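## Task

Place the white earphones in the small chest's top drawer and the red earphones in its bottom drawer. When finished, every drawer must be closed and the chest must be standing upright.

## Robot and tools

ROBOT AND FRAME. Two arms, left_arm and right_arm, each with a parallel gripper. Everything printed uses the scene frame. Its origin is at table-top height, halfway between the arms, a few cm behind the near table edge. +x points out over the table, +z points up, and +y points toward left_arm. The arm names do not match left and right in the images. The calibrated bases sit at about left_arm (+0.004, +0.297, -0.017) m and right_arm (+0.006, -0.300, -0.018) m, nearly unrotated. Each gripper's fingers point along its own +z and close along its own y. end_effector_position is the spot between the finger pads, roughly 1 cm short of the tips. Printed hand poses can be off by a few cm, more at long reach.

CAMERAS. cam_high and cam_low hang on a fixed beam behind the arms. cam_left_wrist and cam_right_wrist ride on the grippers. All images are 672x504.

execute_actions. actions is a list of actions. Each action is a table of up to 15 rows, one per 1/30 s step; a shorter table repeats its final row to fill 15 steps. Each row holds 14 numbers in [-1, 1], always for both arms: left_arm dx, dy, dz, rx, ry, rz, opening, then right_arm in the same order. The six pose numbers are offsets, not poses: they are measured along that arm's Hand target axes, from the Hand target as it stood when the action began (every row counts from there, not from the row before). 1.0 equals 0.6 m of travel or 180 degrees of turn; rx, ry, rz form one rotation vector. Repeating an offset in a new action moves the hand further. All six zeros re-requests the current Hand target. opening is absolute: +1 means fully open (0.094 m), -1 means shut. A zero there is a real command, so resend the present opening to keep a gripper as it is. cameras lists camera names, ["all"], or []; an empty actions list returns images, the scene number and the task.

move. target is one 14-number row (same layout and scale as above) or a list of up to 15 such rows; every row is an offset from the Hand targets at the move's start, not from the previous row. speed is the path's top speed in m/s (0.002 to 2.9, default 0.25; rotation up to twice that in rad/s), one value or one per target. blend, in m, rounds corners of a list; 0 stops at each target. opening_speed sets how fast the opening changes per second on the -1 to 1 scale (at least 0.2); use it for gentle closing. grip_force caps force per pad at 10 to 50 N and stays set; lower values close slowly. blocking=false returns early while the move keeps running. A move lasts at least 0.5 s and is cut off after 10 s. Opening changes at a later list target happen only when all arms have stopped there. The result adds a "move:" line: done (within 10 mm and 2 degrees), off_target, moving, held or fault, plus limits such as paced (pose clipped) or held (steps withheld). Moves do not avoid obstacles or the other arm; faster moves hit harder and stray more.

wait: seconds 0 to 10; arms keep their last command. stop: brakes a running move. zoom_image: camera plus region [x0, y0, x1, y1] in pixels, at most 504 by 504, from that camera's newest image. finished_scene: scene is 1 or 2; it ends the scene for good, so the goal must already hold with the robot let go.

RESULTS. end_effector_position (m) and end_effector_quat_wxyz in the scene frame; Hand target is the last commanded pose after clipping, and the base for the next offsets. Tool commands shows current gripper commands. grip_measured uses the opening scale and reads a little wide when empty, narrower than a hard part when squeezing. Joint positions list waist, shoulder, elbow, wrist pitch, wrist yaw, wrist roll, then gripper width in m. Joint velocities may say within noise. Joint torques include arm weight, have offsets and noise, and the first three wrap at ±28 N m.

MOTION HINTS. Each step, commanded orientation is limited to 40 degrees from the measured one. Grippers often stop short or sag and tilt, especially when stretched; check position and orientation after each move and send the missing offset or a corrective turn. Tiny moves may not happen or may go sideways. Keep paths away from an arm's own base, which can flip the shoulder. Let go by commanding an opening well above grip_measured.

AVOID. Dropping items, releasing moving parts, slamming drawers, hard pushes, and anything leaving the table (that fails the scene, as does a hard hit on fixed or heavy things). The bar under the bases, the plate behind it and the low rail can stand up to 3 cm above the table. Do not let the arms, grippers or wrist cameras collide, and do not strain the camera cables. Loose objects may be nudged by outside pushes. Motor heat builds when holding loads, reaching far or pressing: MOTOR HOT at 75 °C, the arm folds and idles at 90 °C, and collapses at 100 °C.

Each tool is called after "Emit:" as name(argument=value, ...) on one line, values as JSON.

## Session

Emit:
execute_actions(actions=[])

Scene clock: 0.00 s.
left_arm: end_effector_position=(+0.2624, +0.1481, +0.4261) grip_measured=+1.000 end_effector_quat_wxyz=(+0.571, -0.167, +0.790, -0.149) | right_arm: end_effector_position=(+0.2547, -0.0626, +0.3163) grip_measured=+1.000 end_effector_quat_wxyz=(+0.365, -0.039, +0.843, +0.392)
Joint positions: left_arm=[-0.923 1.187 1.693 -0.999 -0.834 -0.848 0.094] | right_arm=[0.729 1.054 1.207 -0.603 -0.097 0.692 0.094]
Joint velocities: within noise
Joint torques (N m): no reading
Heat: left arm: 31 °C; right arm: 32 °C.
Hand target: left_arm +0.2617, +0.1503, +0.4288; +0.573, -0.170, +0.788, -0.150 | right_arm +0.2537, -0.0625, +0.3210; +0.368, -0.040, +0.840, +0.396
Tool commands: left_gripper/opening=+1.0 right_gripper/opening=+1.0

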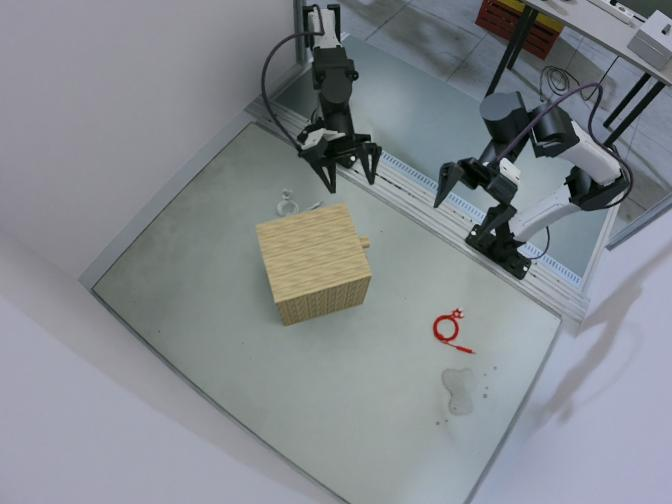

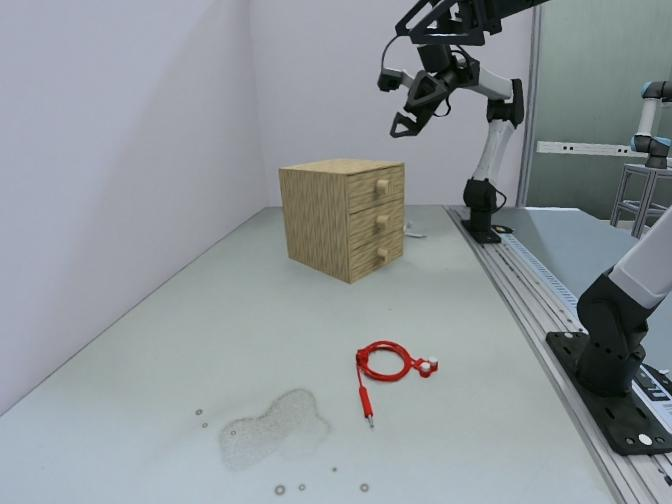

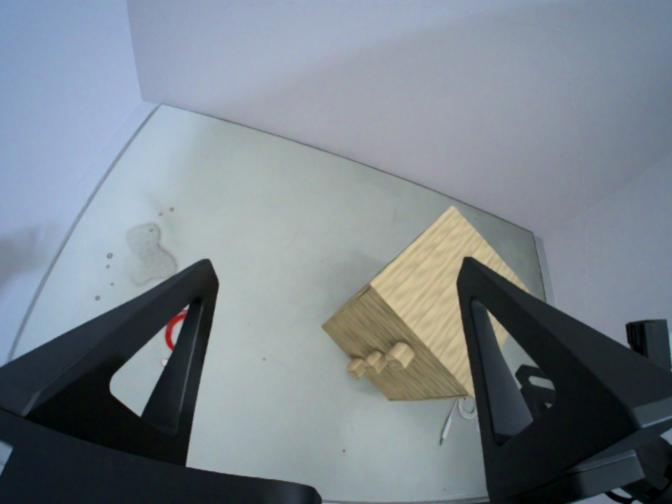

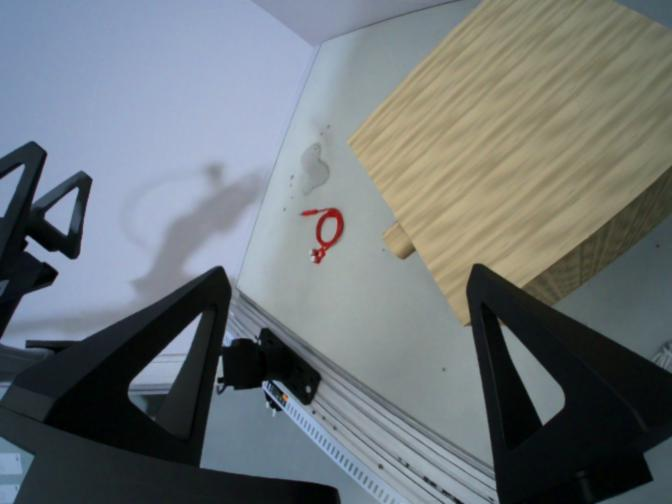

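Emit:
zoom_image(camera="cam_low", region=[270, 150, 450, 290])

Emit:
zoom_image(camera="cam_high", region=[230, 130, 500, 370])

Emit:
zoom_image(camera="cam_left_wrist", region=[300, 190, 560, 450])

Scaled by 2.800.

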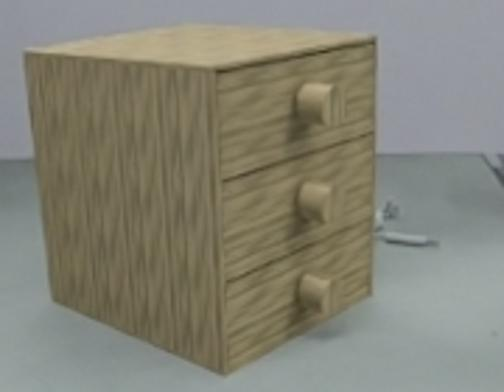

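Scaled by 1.867.

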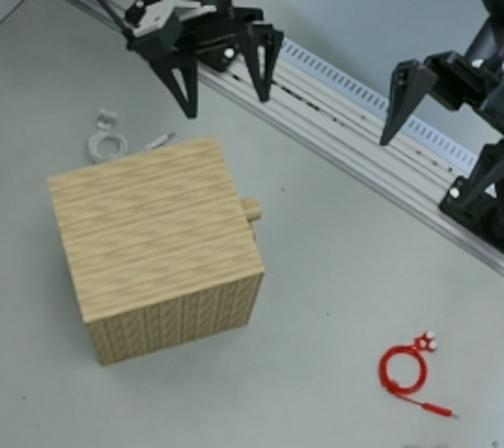

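Scaled by 1.938 from the camera's 672x504 image, which has a finer 960x720 frame.

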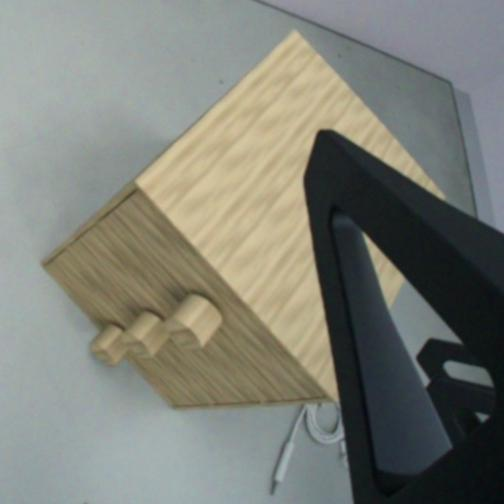

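Emit:
move(target=[[0.0965,0.19,0.09,-0.0515,0.1965,0.058,1,-0.12,0.002,-0.205,0.133,0.124,0.0135,1],[0.193,0.38,0.181,-0.103,0.393,0.1165,1,-0.116,-0.2995,-0.4207,0.2667,0.2478,0.027,1]], blend=[0.05,0], speed=0.35, cameras=["all"])

Scene clock: 25.97 s.
left_arm: end_effector_position=(+0.3223, +0.2954, +0.2064) grip_measured=+1.000 end_effector_quat_wxyz=(+0.087, -0.004, +0.996, -0.008) | right_arm: end_effector_position=(+0.2233, -0.3759, +0.3611) grip_measured=+1.000 end_effector_quat_wxyz=(+0.348, +0.008, +0.933, -0.096)
Joint positions: left_arm=[0.031 1.668 1.779 -1.523 0.021 -0.002 0.094] | right_arm=[-0.322 1.139 1.887 -1.554 -0.004 -0.296 0.094]
Joint torques (N m): left_arm=[0.5 -6 5.81 0.19 -0.21 0.1] | right_arm=[0.23 -0.8 4.4 1.56 0.09 -0.11]
Heat: left arm: 34 °C; right arm: 35 °C.
Hand target: left_arm +0.3103, +0.2997, +0.1997; +0.000, +0.000, +1.000, +0.001 | right_arm +0.2209, -0.3763, +0.3568; +0.020, +0.000, +1.000, -0.006
Off the commanded pose: left_arm 0.014 m, 10 deg | right_arm 0.005 m, 42 deg; orientation clipped.
joint sent to its limit (left arm) — joint 4 (wrist pitch), lower limit. The joint targets are off in orientation, not in position.
joint sent to its limit (right arm) — joint 4 (wrist pitch), lower limit. The joint targets are off in orientation, not in position.
move: off_target (left_arm, right_arm); limits=paced

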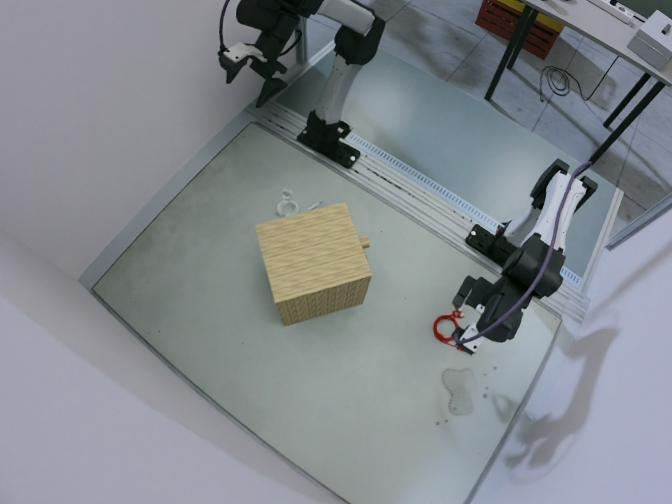

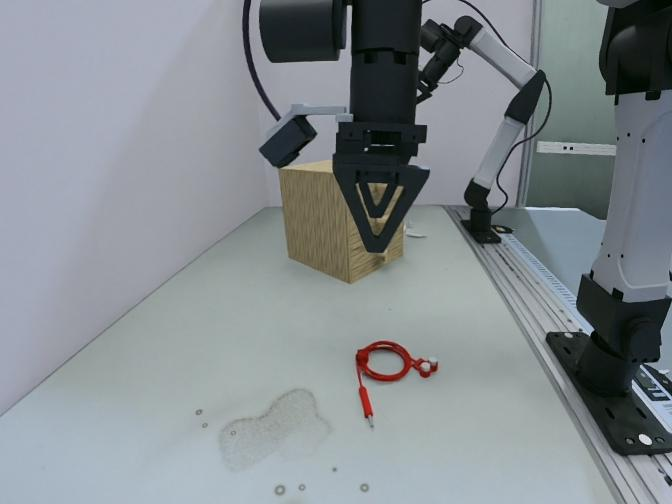

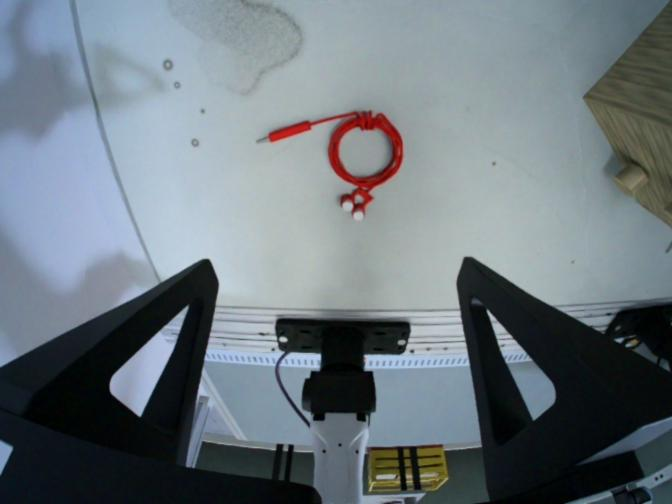

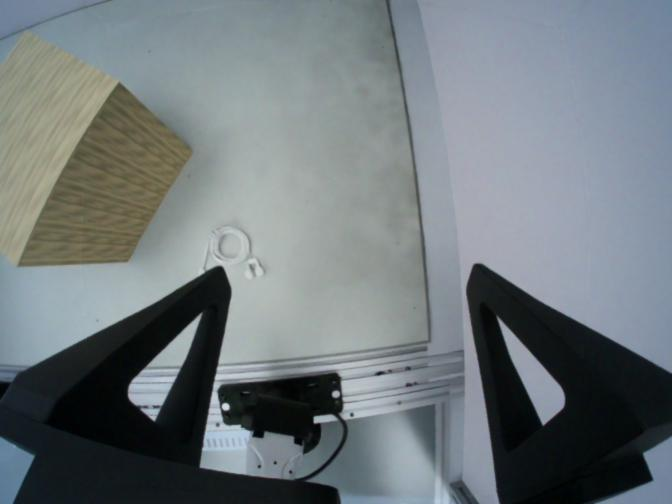

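Emit:
move(target=[0.333,-0.517,-0.1,0.1288,-0.374,0.184,1,0.028,0.093,0.261,0,-0.126,0,1], speed=0.35, cameras=["all"])

Scene clock: 53.70 s.
left_arm: end_effector_position=(+0.1081, -0.0117, +0.2604) grip_measured=+1.000 end_effector_quat_wxyz=(+0.534, +0.271, +0.777, -0.195) | right_arm: end_effector_position=(+0.2108, -0.3256, +0.1999) grip_measured=+1.000 end_effector_quat_wxyz=(+0.210, +0.000, +0.978, -0.012)
Joint positions: left_arm=[-1.631 1.073 0.975 -0.498 -0.872 -0.507 0.094] | right_arm=[-0.106 0.968 1.201 -1.359 0.009 -0.098 0.094]
Joint torques (N m): left_arm=[-0.02 -2.54 6.67 1.65 -0.7 0] | right_arm=[0.05 -2.15 5.87 1.21 -0.14 0.07]
Heat: left arm: 33 °C; right arm: 36 °C.
Hand target: left_arm +0.1108, -0.0107, +0.2593; +0.543, +0.267, +0.774, -0.186 | right_arm +0.2103, -0.3223, +0.1991; +0.216, -0.001, +0.976, -0.006
Off the commanded pose: left_arm 0.003 m, 1 deg | right_arm 0.003 m, 1 deg.
move: done

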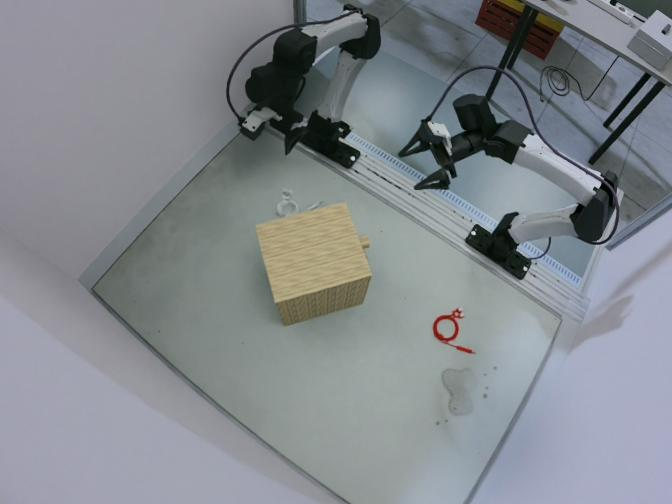

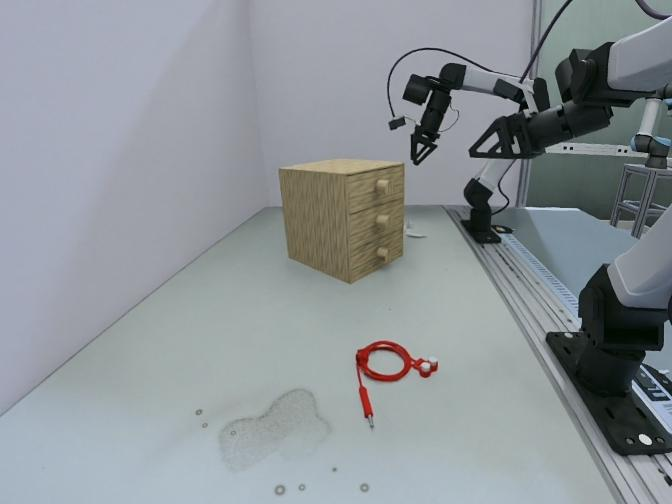

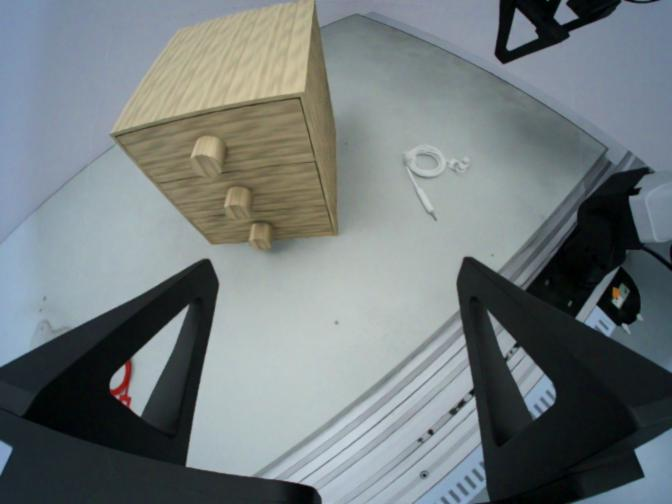

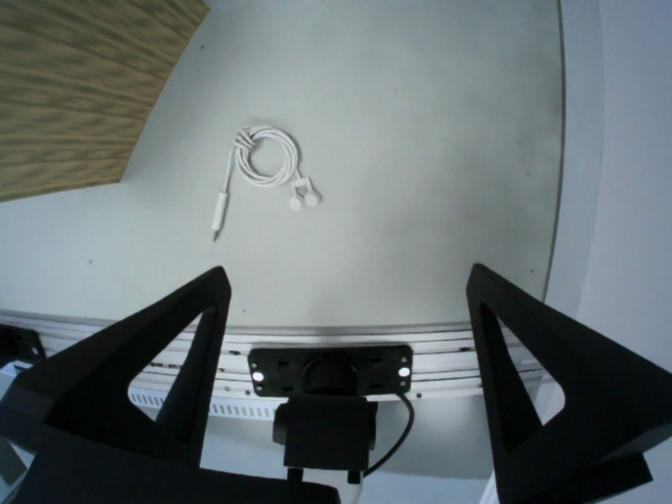

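Emit:
move(target=[0.096,0.113,0.123,-0.0234,0,-0.0089,1,0.023,0.1,0.153,0,0.0667,0,0.3], speed=0.3, cameras=["cam_high","cam_low","cam_left_wrist","cam_right_wrist"])

Scene clock: 80.27 s.
left_arm: end_effector_position=(+0.1909, +0.0120, +0.1811) grip_measured=+1.000 end_effector_quat_wxyz=(+0.548, +0.235, +0.786, -0.162) | right_arm: end_effector_position=(+0.2355, -0.2626, +0.1112) grip_measured=+0.302 end_effector_quat_wxyz=(+0.109, -0.001, +0.994, +0.001)
Joint positions: left_arm=[-1.277 1.052 0.607 -0.023 -0.66 -0.31 0.094] | right_arm=[0.222 1.194 1.012 -1.162 0.08 0.224 0.061]
Joint torques (N m): left_arm=[0.68 -3.17 6.61 1.87 -0.15 0.02] | right_arm=[0.2 -3.02 6.37 0.87 0.15 0.11]
Heat: left arm: 34 °C; right arm: 35 °C.
Hand target: left_arm +0.1917, +0.0123, +0.1800; +0.549, +0.236, +0.784, -0.165 | right_arm +0.2364, -0.2633, +0.1092; +0.112, +0.000, +0.994, -0.006
Off the commanded pose: left_arm 0.001 m, 0 deg | right_arm 0.002 m, 1 deg.
move: done

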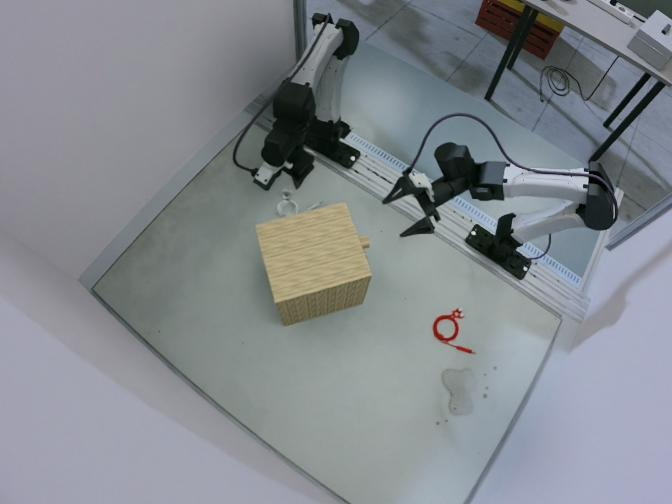

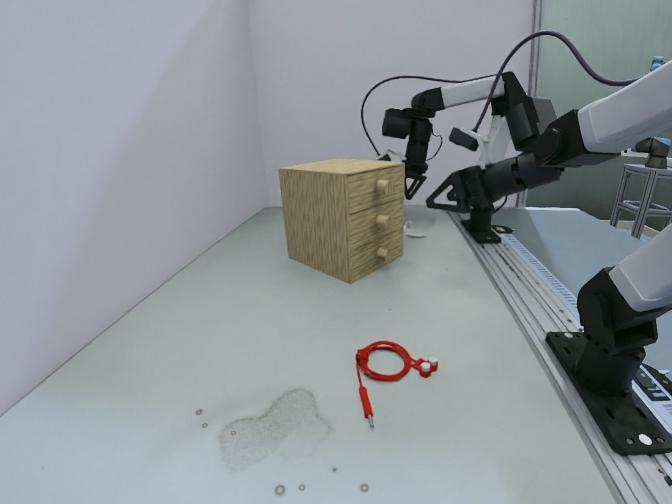

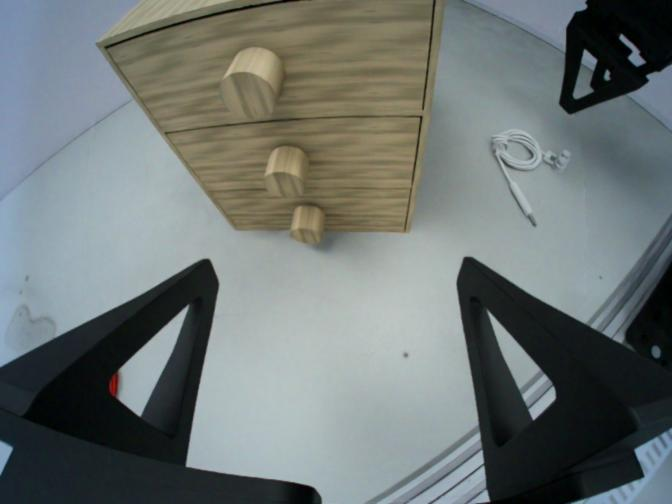

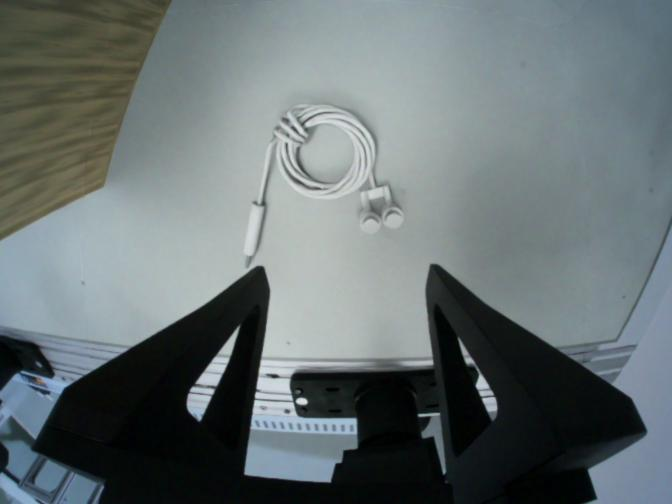

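Emit:
zoom_image(camera="cam_left_wrist", region=[90, 0, 450, 270])

Scaled by 1.400 from the camera's 672x504 image, which has a finer 960x720 frame.

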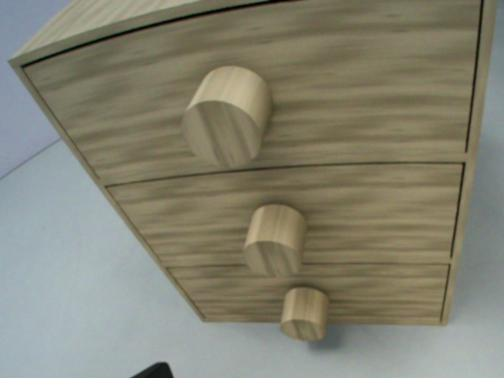

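Emit:
move(target=[-0.0135,0.06,0.0657,0,0,0,1,0.0055,0.054,0.1255,0,0.043,0,0.05], speed=0.2, cameras=["cam_left_wrist","cam_right_wrist","cam_low"])

Scene clock: 93.70 s.
left_arm: end_effector_position=(+0.2437, +0.0217, +0.1783) grip_measured=+1.000 end_effector_quat_wxyz=(+0.550, +0.231, +0.785, -0.165) | right_arm: end_effector_position=(+0.2516, -0.2353, +0.0381) grip_measured=+0.052 end_effector_quat_wxyz=(+0.047, +0.001, +0.999, -0.010)
Joint positions: left_arm=[-1.026 1.108 0.595 0.118 -0.434 -0.191 0.094] | right_arm=[0.304 1.449 0.926 -0.956 0.082 0.316 0.049]
Joint torques (N m): left_arm=[0.59 -2.35 6.84 2.02 -0.1 0.01] | right_arm=[0.35 -4.1 5.81 0.59 -0.04 0.05]
Heat: left arm: 34 °C; right arm: 33 °C.
Hand target: left_arm +0.2448, +0.0204, +0.1741; +0.549, +0.236, +0.784, -0.165 | right_arm +0.2501, -0.2317, +0.0348; +0.045, +0.000, +0.999, -0.006
Off the commanded pose: left_arm 0.004 m, 1 deg | right_arm 0.005 m, 1 deg.
move: done
Images, in order (width x height): cam_low 672x504, cam_left_wrist 672x504, cam_right_wrist 672x504.

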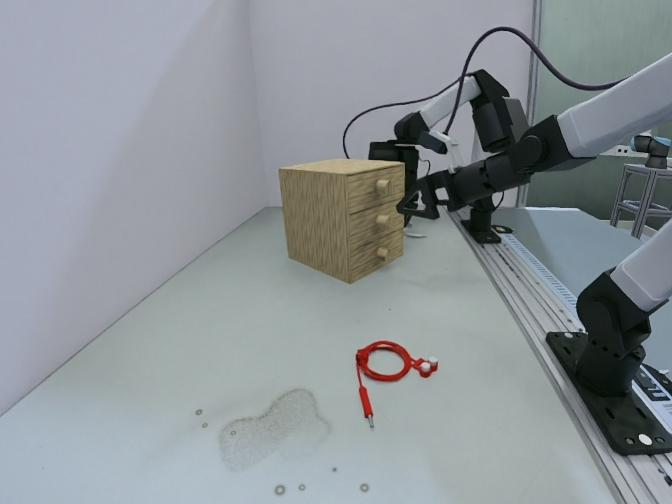

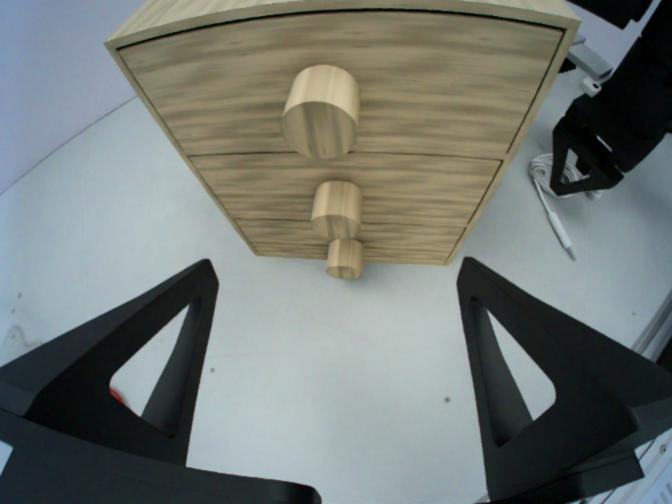

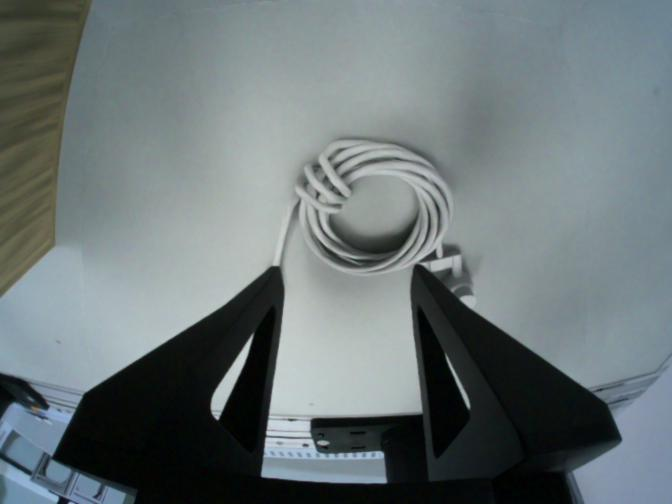

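Emit:
move(target=[0,0.0067,0.0833,0,0,0,1,0.004,0.022,0.043,0,0,0,0.05], speed=0.08, cameras=["cam_left_wrist","cam_right_wrist"])

Scene clock: 99.83 s.
left_arm: end_effector_position=(+0.2800, +0.0046, +0.1456) grip_measured=+1.000 end_effector_quat_wxyz=(+0.538, +0.239, +0.793, -0.156) | right_arm: end_effector_position=(+0.2526, -0.2223, +0.0194) grip_measured=+0.052 end_effector_quat_wxyz=(+0.050, +0.002, +0.999, -0.008)
Joint positions: left_arm=[-0.934 1.33 0.619 0.293 -0.348 -0.153 0.094] | right_arm=[0.349 1.489 0.881 -0.867 0.083 0.364 0.049]
Joint torques (N m): left_arm=[0.79 -3.73 9.59 2.04 -0.06 0.04] | right_arm=[0.5 -3.04 4.67 0.74 -0.02 0.06]
Heat: left arm: 35 °C; right arm: 33 °C.
Hand target: left_arm +0.2861, -0.0022, +0.1569; +0.549, +0.236, +0.784, -0.165 | right_arm +0.2501, -0.2189, +0.0087; +0.045, +0.000, +0.999, -0.006
Off the commanded pose: left_arm 0.015 m, 2 deg | right_arm 0.012 m, 1 deg.
move: off_target (left_arm, right_arm)
Images, in order (width x height): cam_left_wrist 672x504, cam_right_wrist 672x504.

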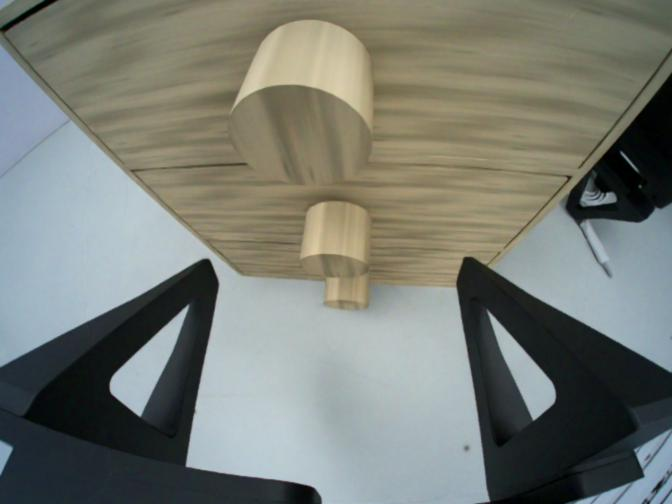

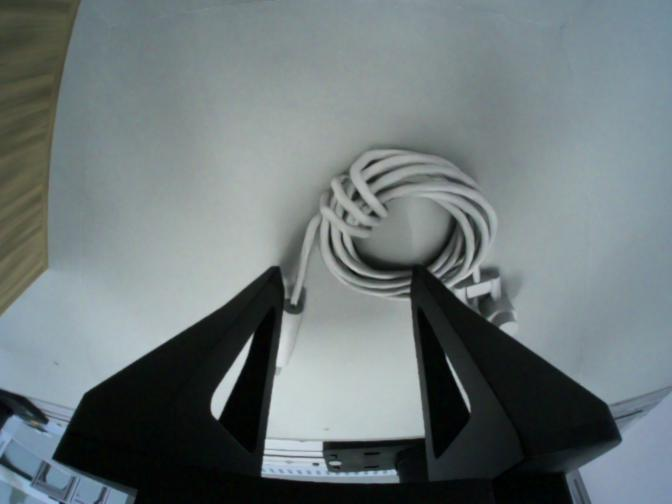

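Emit:
move(target=[[-0.041,0.017,-0.0095,0,0,0,1,-0.028,0.0025,-0.041,0,0,0,0.05],[-0.041,0.017,-0.0095,0,0,0,1,-0.024,0.0025,0.004,0,0,0,0.05]], speed=0.08, cameras=["cam_left_wrist","cam_right_wrist"])

Scene clock: 111.53 s.
left_arm: end_effector_position=(+0.2917, +0.0072, +0.1621) grip_measured=+1.000 end_effector_quat_wxyz=(+0.535, +0.239, +0.796, -0.153) | right_arm: end_effector_position=(+0.2643, -0.2180, +0.0160) grip_measured=+0.052 end_effector_quat_wxyz=(+0.046, +0.001, +0.999, -0.009)
Joint positions: left_arm=[-0.891 1.319 0.692 0.204 -0.308 -0.136 0.094] | right_arm=[0.347 1.55 0.926 -0.859 0.082 0.36 0.049]
Joint torques (N m): left_arm=[0.75 -7.01 9.68 1.81 -0.01 0.04] | right_arm=[-0.69 -3.84 4.78 0.76 -0.08 -0.04]
Heat: left arm: 35 °C; right arm: 33 °C.
Hand target: left_arm +0.2944, +0.0047, +0.1821; +0.549, +0.236, +0.784, -0.165 | right_arm +0.2647, -0.2174, +0.0076; +0.045, +0.000, +0.999, -0.006
Off the commanded pose: left_arm 0.020 m, 3 deg | right_arm 0.008 m, 0 deg.
move: off_target (left_arm)
Images, in order (width x height): cam_left_wrist 672x504, cam_right_wrist 672x504.

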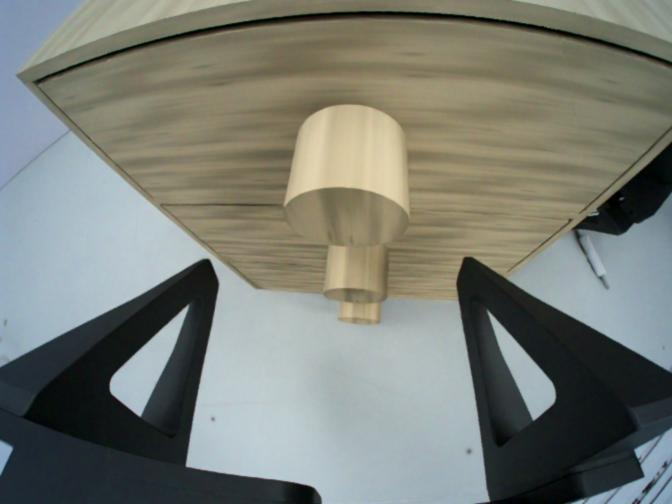

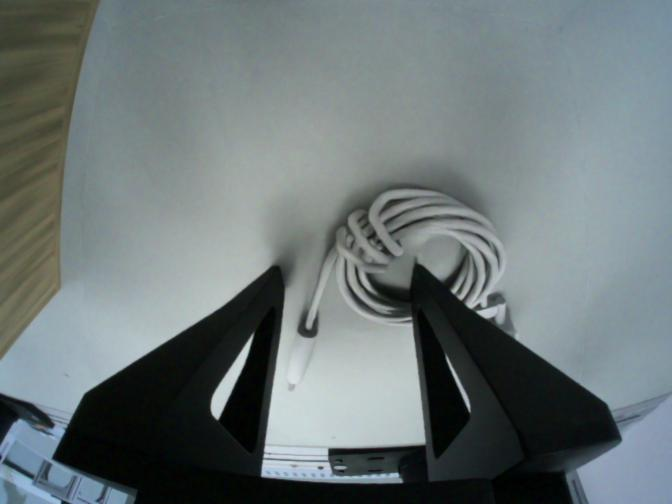

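Emit:
move(target=[[-0.021,0,0.033,0,0,0,1,-0.024,0.0025,0.004,0,0,0,0.05],[-0.021,0,0.033,0,0,0,-1,-0.024,0.0025,0.004,0,0,0,-1]], speed=0.08, grip_force=[35, 30], cameras=["cam_left_wrist","cam_right_wrist"])

Scene clock: 126.97 s.
left_arm: end_effector_position=(+0.3043, -0.0067, +0.1766) grip_measured=-0.473 end_effector_quat_wxyz=(+0.536, +0.245, +0.790, -0.169) | right_arm: end_effector_position=(+0.2733, -0.2127, +0.0150) grip_measured=-0.867 end_effector_quat_wxyz=(+0.044, -0.003, +0.999, +0.005)
Joint positions: left_arm=[-0.866 1.367 0.773 0.194 -0.255 -0.124 0.025] | right_arm=[0.335 1.586 0.958 -0.849 0.053 0.342 0.006]
Joint torques (N m): left_arm=[0.88 -4.27 9.99 1.97 -0.32 0.02] | right_arm=[-0.88 -2.93 6.41 0.79 0.21 0]
Heat: left arm: 36 °C; right arm: 32 °C.
Hand target: left_arm +0.3135, -0.0080, +0.1872; +0.549, +0.236, +0.784, -0.165 | right_arm +0.2792, -0.2159, +0.0065; +0.045, +0.000, +0.999, -0.006
Off the commanded pose: left_arm 0.014 m, 2 deg | right_arm 0.011 m, 1 deg.
grip_force (N): 35, 30
move: off_target (left_arm, right_arm); target 2's new opening was sent with right_arm's hand 0.017 m and 2 deg from that target
Images, in order (width x height): cam_left_wrist 672x504, cam_right_wrist 672x504.

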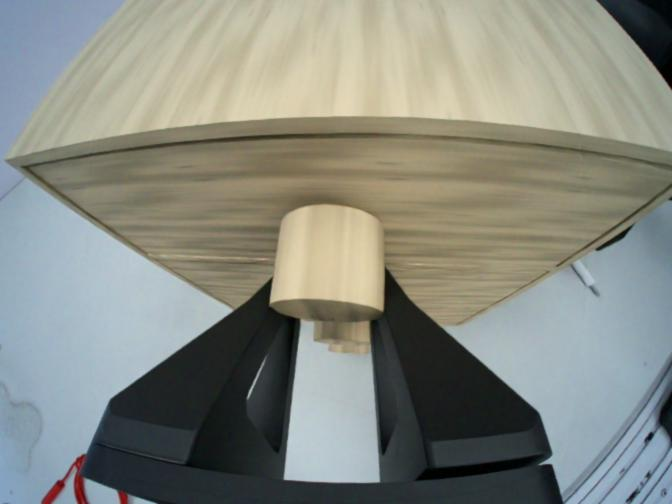

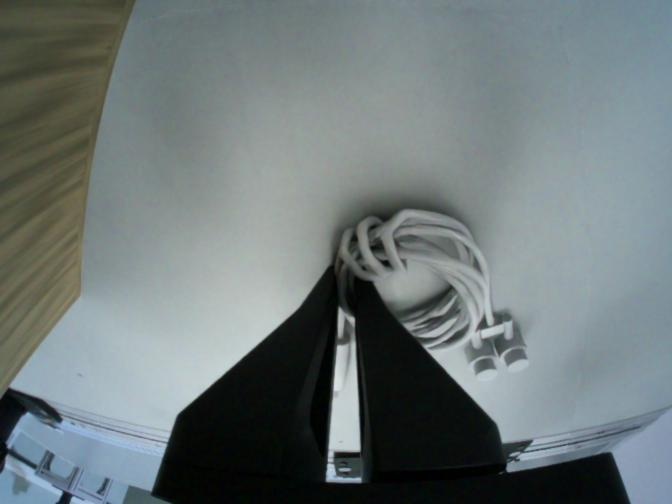

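Emit:
move(target=[0.052,0.0014,-0.141,0,0,0,-1,0,-0.007,-0.51,0,-0.16,0,-1], speed=[0.12], cameras=["all"])

Scene clock: 137.67 s.
left_arm: end_effector_position=(+0.2369, +0.0388, +0.1754) grip_measured=-0.475 end_effector_quat_wxyz=(+0.531, +0.250, +0.793, -0.166) | right_arm: end_effector_position=(+0.2513, -0.2159, +0.3055) grip_measured=-0.885 end_effector_quat_wxyz=(+0.286, -0.004, +0.958, -0.002)
Joint positions: left_arm=[-0.983 1.016 0.579 0.008 -0.357 -0.17 0.025] | right_arm=[0.588 1.289 1.772 -1.554 0.348 0.497 0.005]
Joint torques (N m): left_arm=[-0.58 -4.74 7.58 1.98 -0.6 -0.04] | right_arm=[0.31 -2.03 8.29 1.09 0.28 0.09]
Heat: left arm: 38 °C; right arm: 32 °C.
Hand target: left_arm +0.2387, +0.0425, +0.1867; +0.549, +0.236, +0.784, -0.165 | right_arm +0.2516, -0.2166, +0.3113; +0.292, -0.001, +0.956, -0.005
Off the commanded pose: left_arm 0.012 m, 3 deg | right_arm 0.006 m, 1 deg.
joint sent to its limit (right arm) — joint 4 (wrist pitch), lower limit. The joint targets still meet the commanded pose.
grip_force (N): 35, 30
move: off_target (left_arm)

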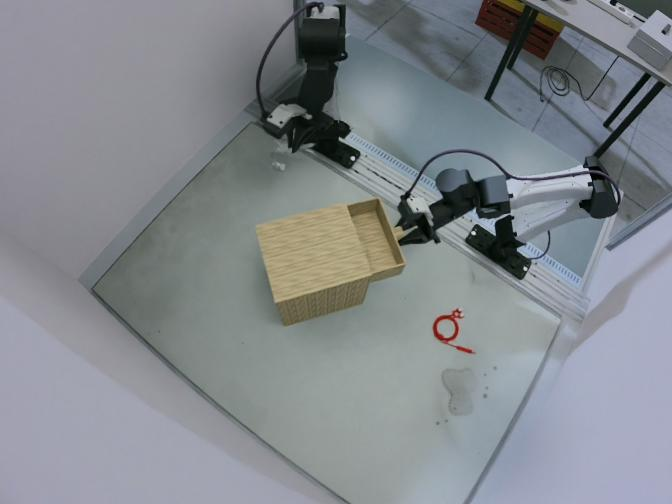

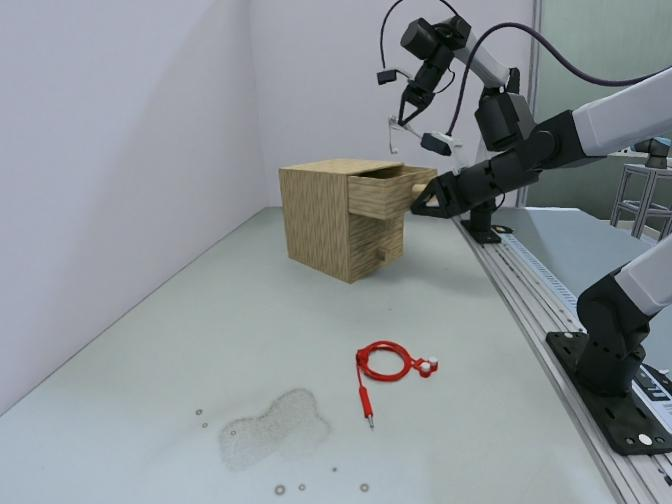

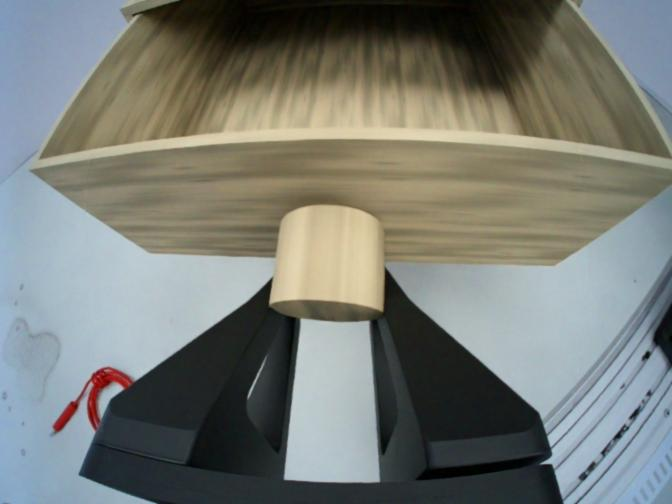

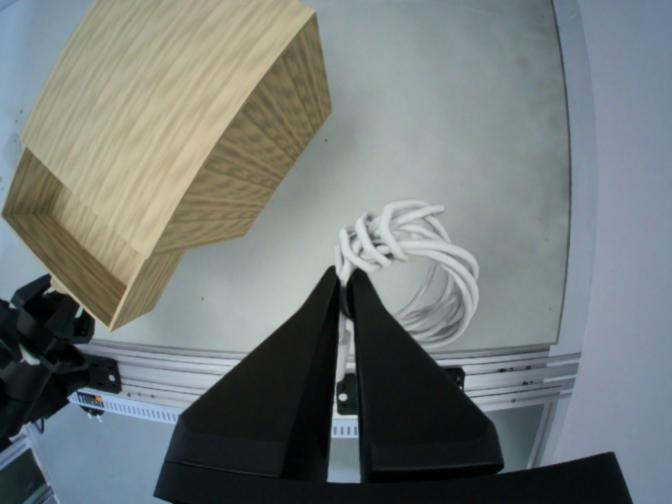

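Emit:
move(target=[[0,0,0,0,0,0,0.4,0,0,0,0,0,0,-1],[0.069,0.002,-0.188,0,0,0,0.4,-0.056,0.183,-0.023,-0.011,0.073,0.1,-1],[0.069,0.002,-0.188,0,0,0,0.4,-0.06,0.398,0.063,-0.0225,0.147,0.201,-1]], speed=0.25, grip_force=[50, 30], blend=[0,0.04,0], cameras=["all"])

Scene clock: 154.83 s.
left_arm: end_effector_position=(+0.1380, +0.1086, +0.1778) grip_measured=+0.397 end_effector_quat_wxyz=(+0.544, +0.249, +0.785, -0.162) | right_arm: end_effector_position=(+0.3043, +0.0180, +0.2906) grip_measured=-0.885 end_effector_quat_wxyz=(+0.120, +0.275, +0.928, +0.224)
Joint positions: left_arm=[-1.511 0.501 0.489 -0.57 -0.843 -0.452 0.066] | right_arm=[0.849 2.007 2.502 -1.562 0.065 1.416 0.005]
Joint torques (N m): left_arm=[-0.68 1.48 9.37 1.48 -0.68 -0.23] | right_arm=[-0.09 -7.71 8.4 1.13 -0.2 -0.04]
Heat: left arm: 38 °C; right arm: 33 °C.
Hand target: left_arm +0.1392, +0.1097, +0.1864; +0.549, +0.236, +0.784, -0.165 | right_arm +0.3027, +0.0220, +0.2973; +0.057, +0.284, +0.950, +0.117
Off the commanded pose: left_arm 0.009 m, 2 deg | right_arm 0.008 m, 14 deg.
joint sent to its limit (right arm) — joint 4 (wrist pitch), lower limit. The joint targets are off in orientation, not in position.
grip_force (N): 50, 30
move: off_target (right_arm)

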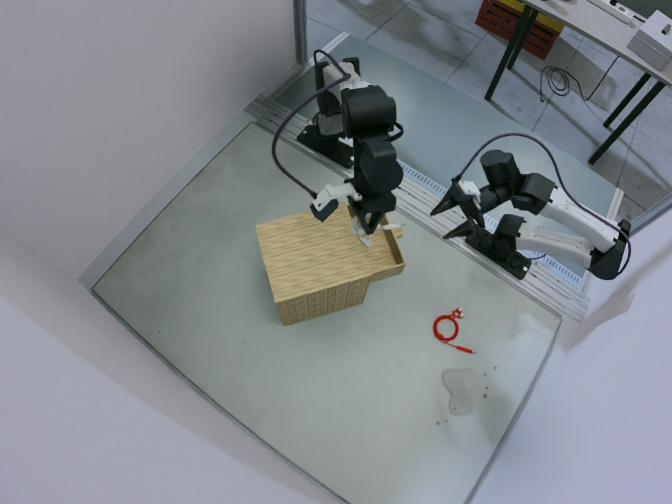

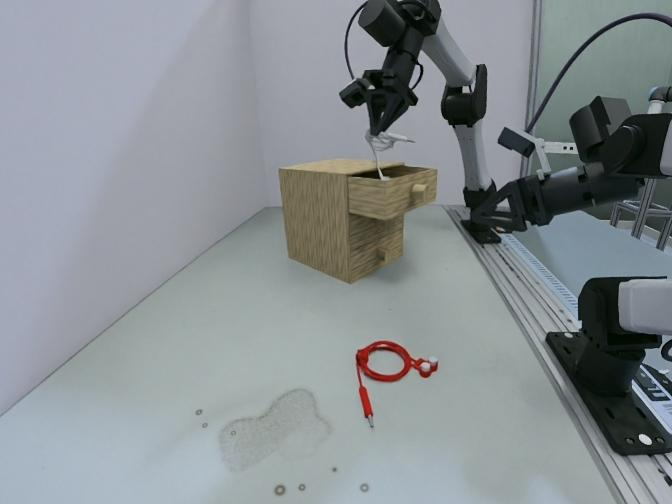

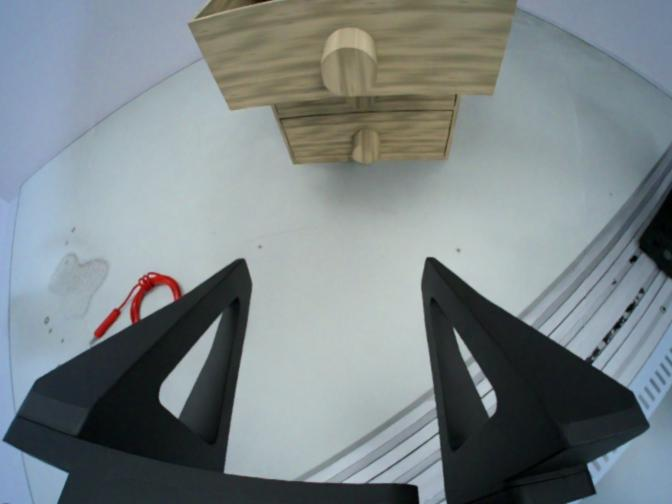

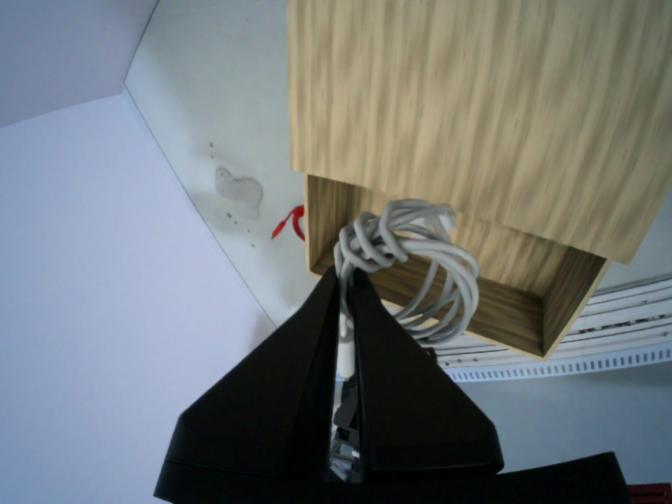

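Emit:
move(target=[0,0,0,0,0,0,0.4,-0.038,-0.048,0.084,0,0,0.055,-1], speed=0.15, cameras=["cam_low","cam_left_wrist","cam_right_wrist"])

Scene clock: 161.50 s.
left_arm: end_effector_position=(+0.1380, +0.1086, +0.1778) grip_measured=+0.397 end_effector_quat_wxyz=(+0.544, +0.249, +0.785, -0.162) | right_arm: end_effector_position=(+0.3170, -0.0059, +0.2498) grip_measured=-0.885 end_effector_quat_wxyz=(+0.077, +0.359, +0.914, +0.172)
Joint positions: left_arm=[-1.511 0.501 0.489 -0.57 -0.843 -0.452 0.066] | right_arm=[0.777 2.007 2.371 -1.562 0.038 1.528 0.005]
Joint torques (N m): left_arm=[-0.66 1.48 9.39 1.48 -0.68 -0.23] | right_arm=[-0.47 -7.61 5.09 0.87 -0.11 0.02]
Heat: left arm: 39 °C; right arm: 32 °C.
Hand target: left_arm +0.1392, +0.1097, +0.1864; +0.549, +0.236, +0.784, -0.165 | right_arm +0.3152, -0.0043, +0.2423; +0.046, +0.365, +0.922, +0.122
Off the commanded pose: left_arm 0.009 m, 2 deg | right_arm 0.008 m, 7 deg.
joint sent to its limit (right arm) — joint 4 (wrist pitch), lower limit. The joint targets are off in orientation, not in position.
grip_force (N): 50, 30
move: off_target (right_arm)
Images, in order (width x height): cam_low 672x504, cam_left_wrist 672x504, cam_right_wrist 672x504.

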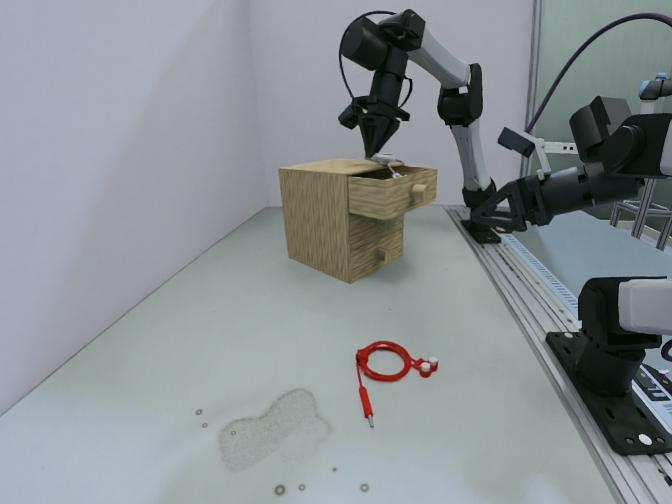

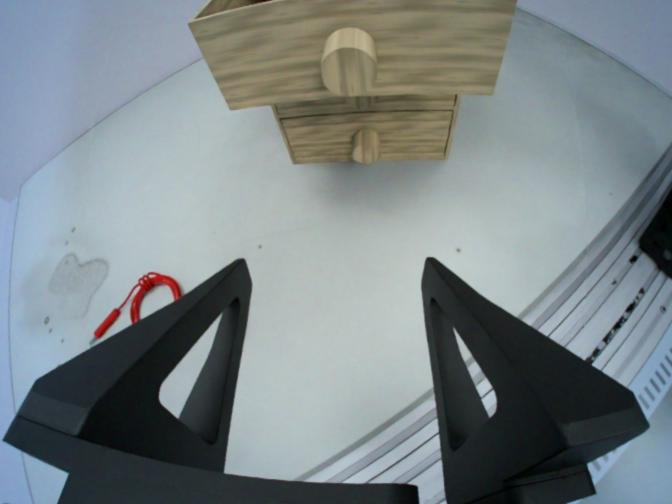

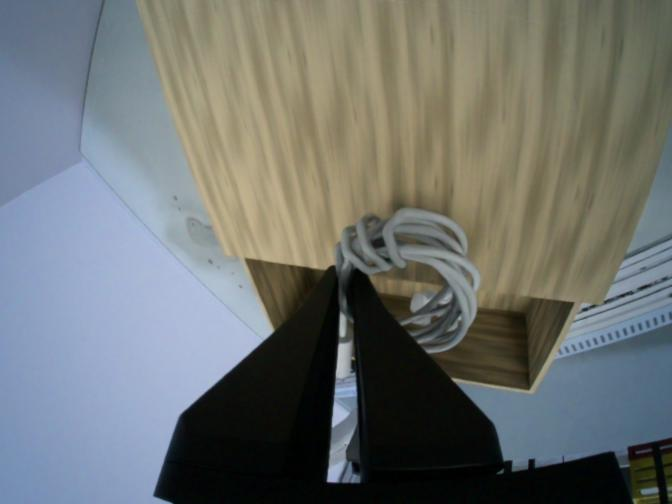

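Emit:
zoom_image(camera="cam_low", region=[330, 120, 450, 210])

Emit:
zoom_image(camera="cam_right_wrist", region=[230, 190, 590, 410])

Scaled by 4.200.

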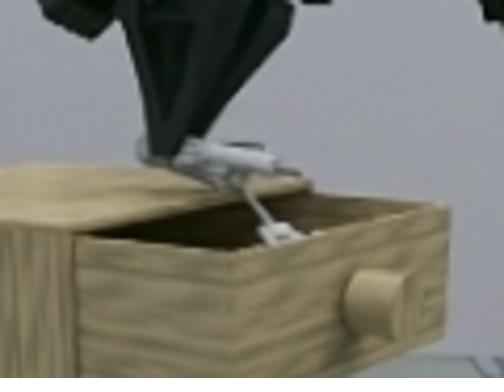

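Scaled by 1.400 from the camera's 672x504 image, which has a finer 960x720 frame.

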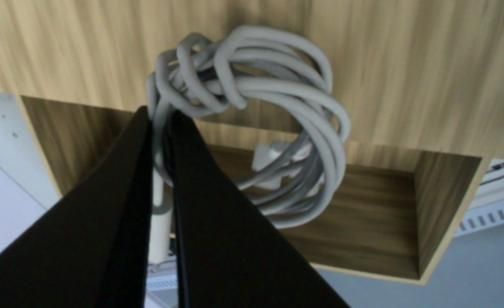

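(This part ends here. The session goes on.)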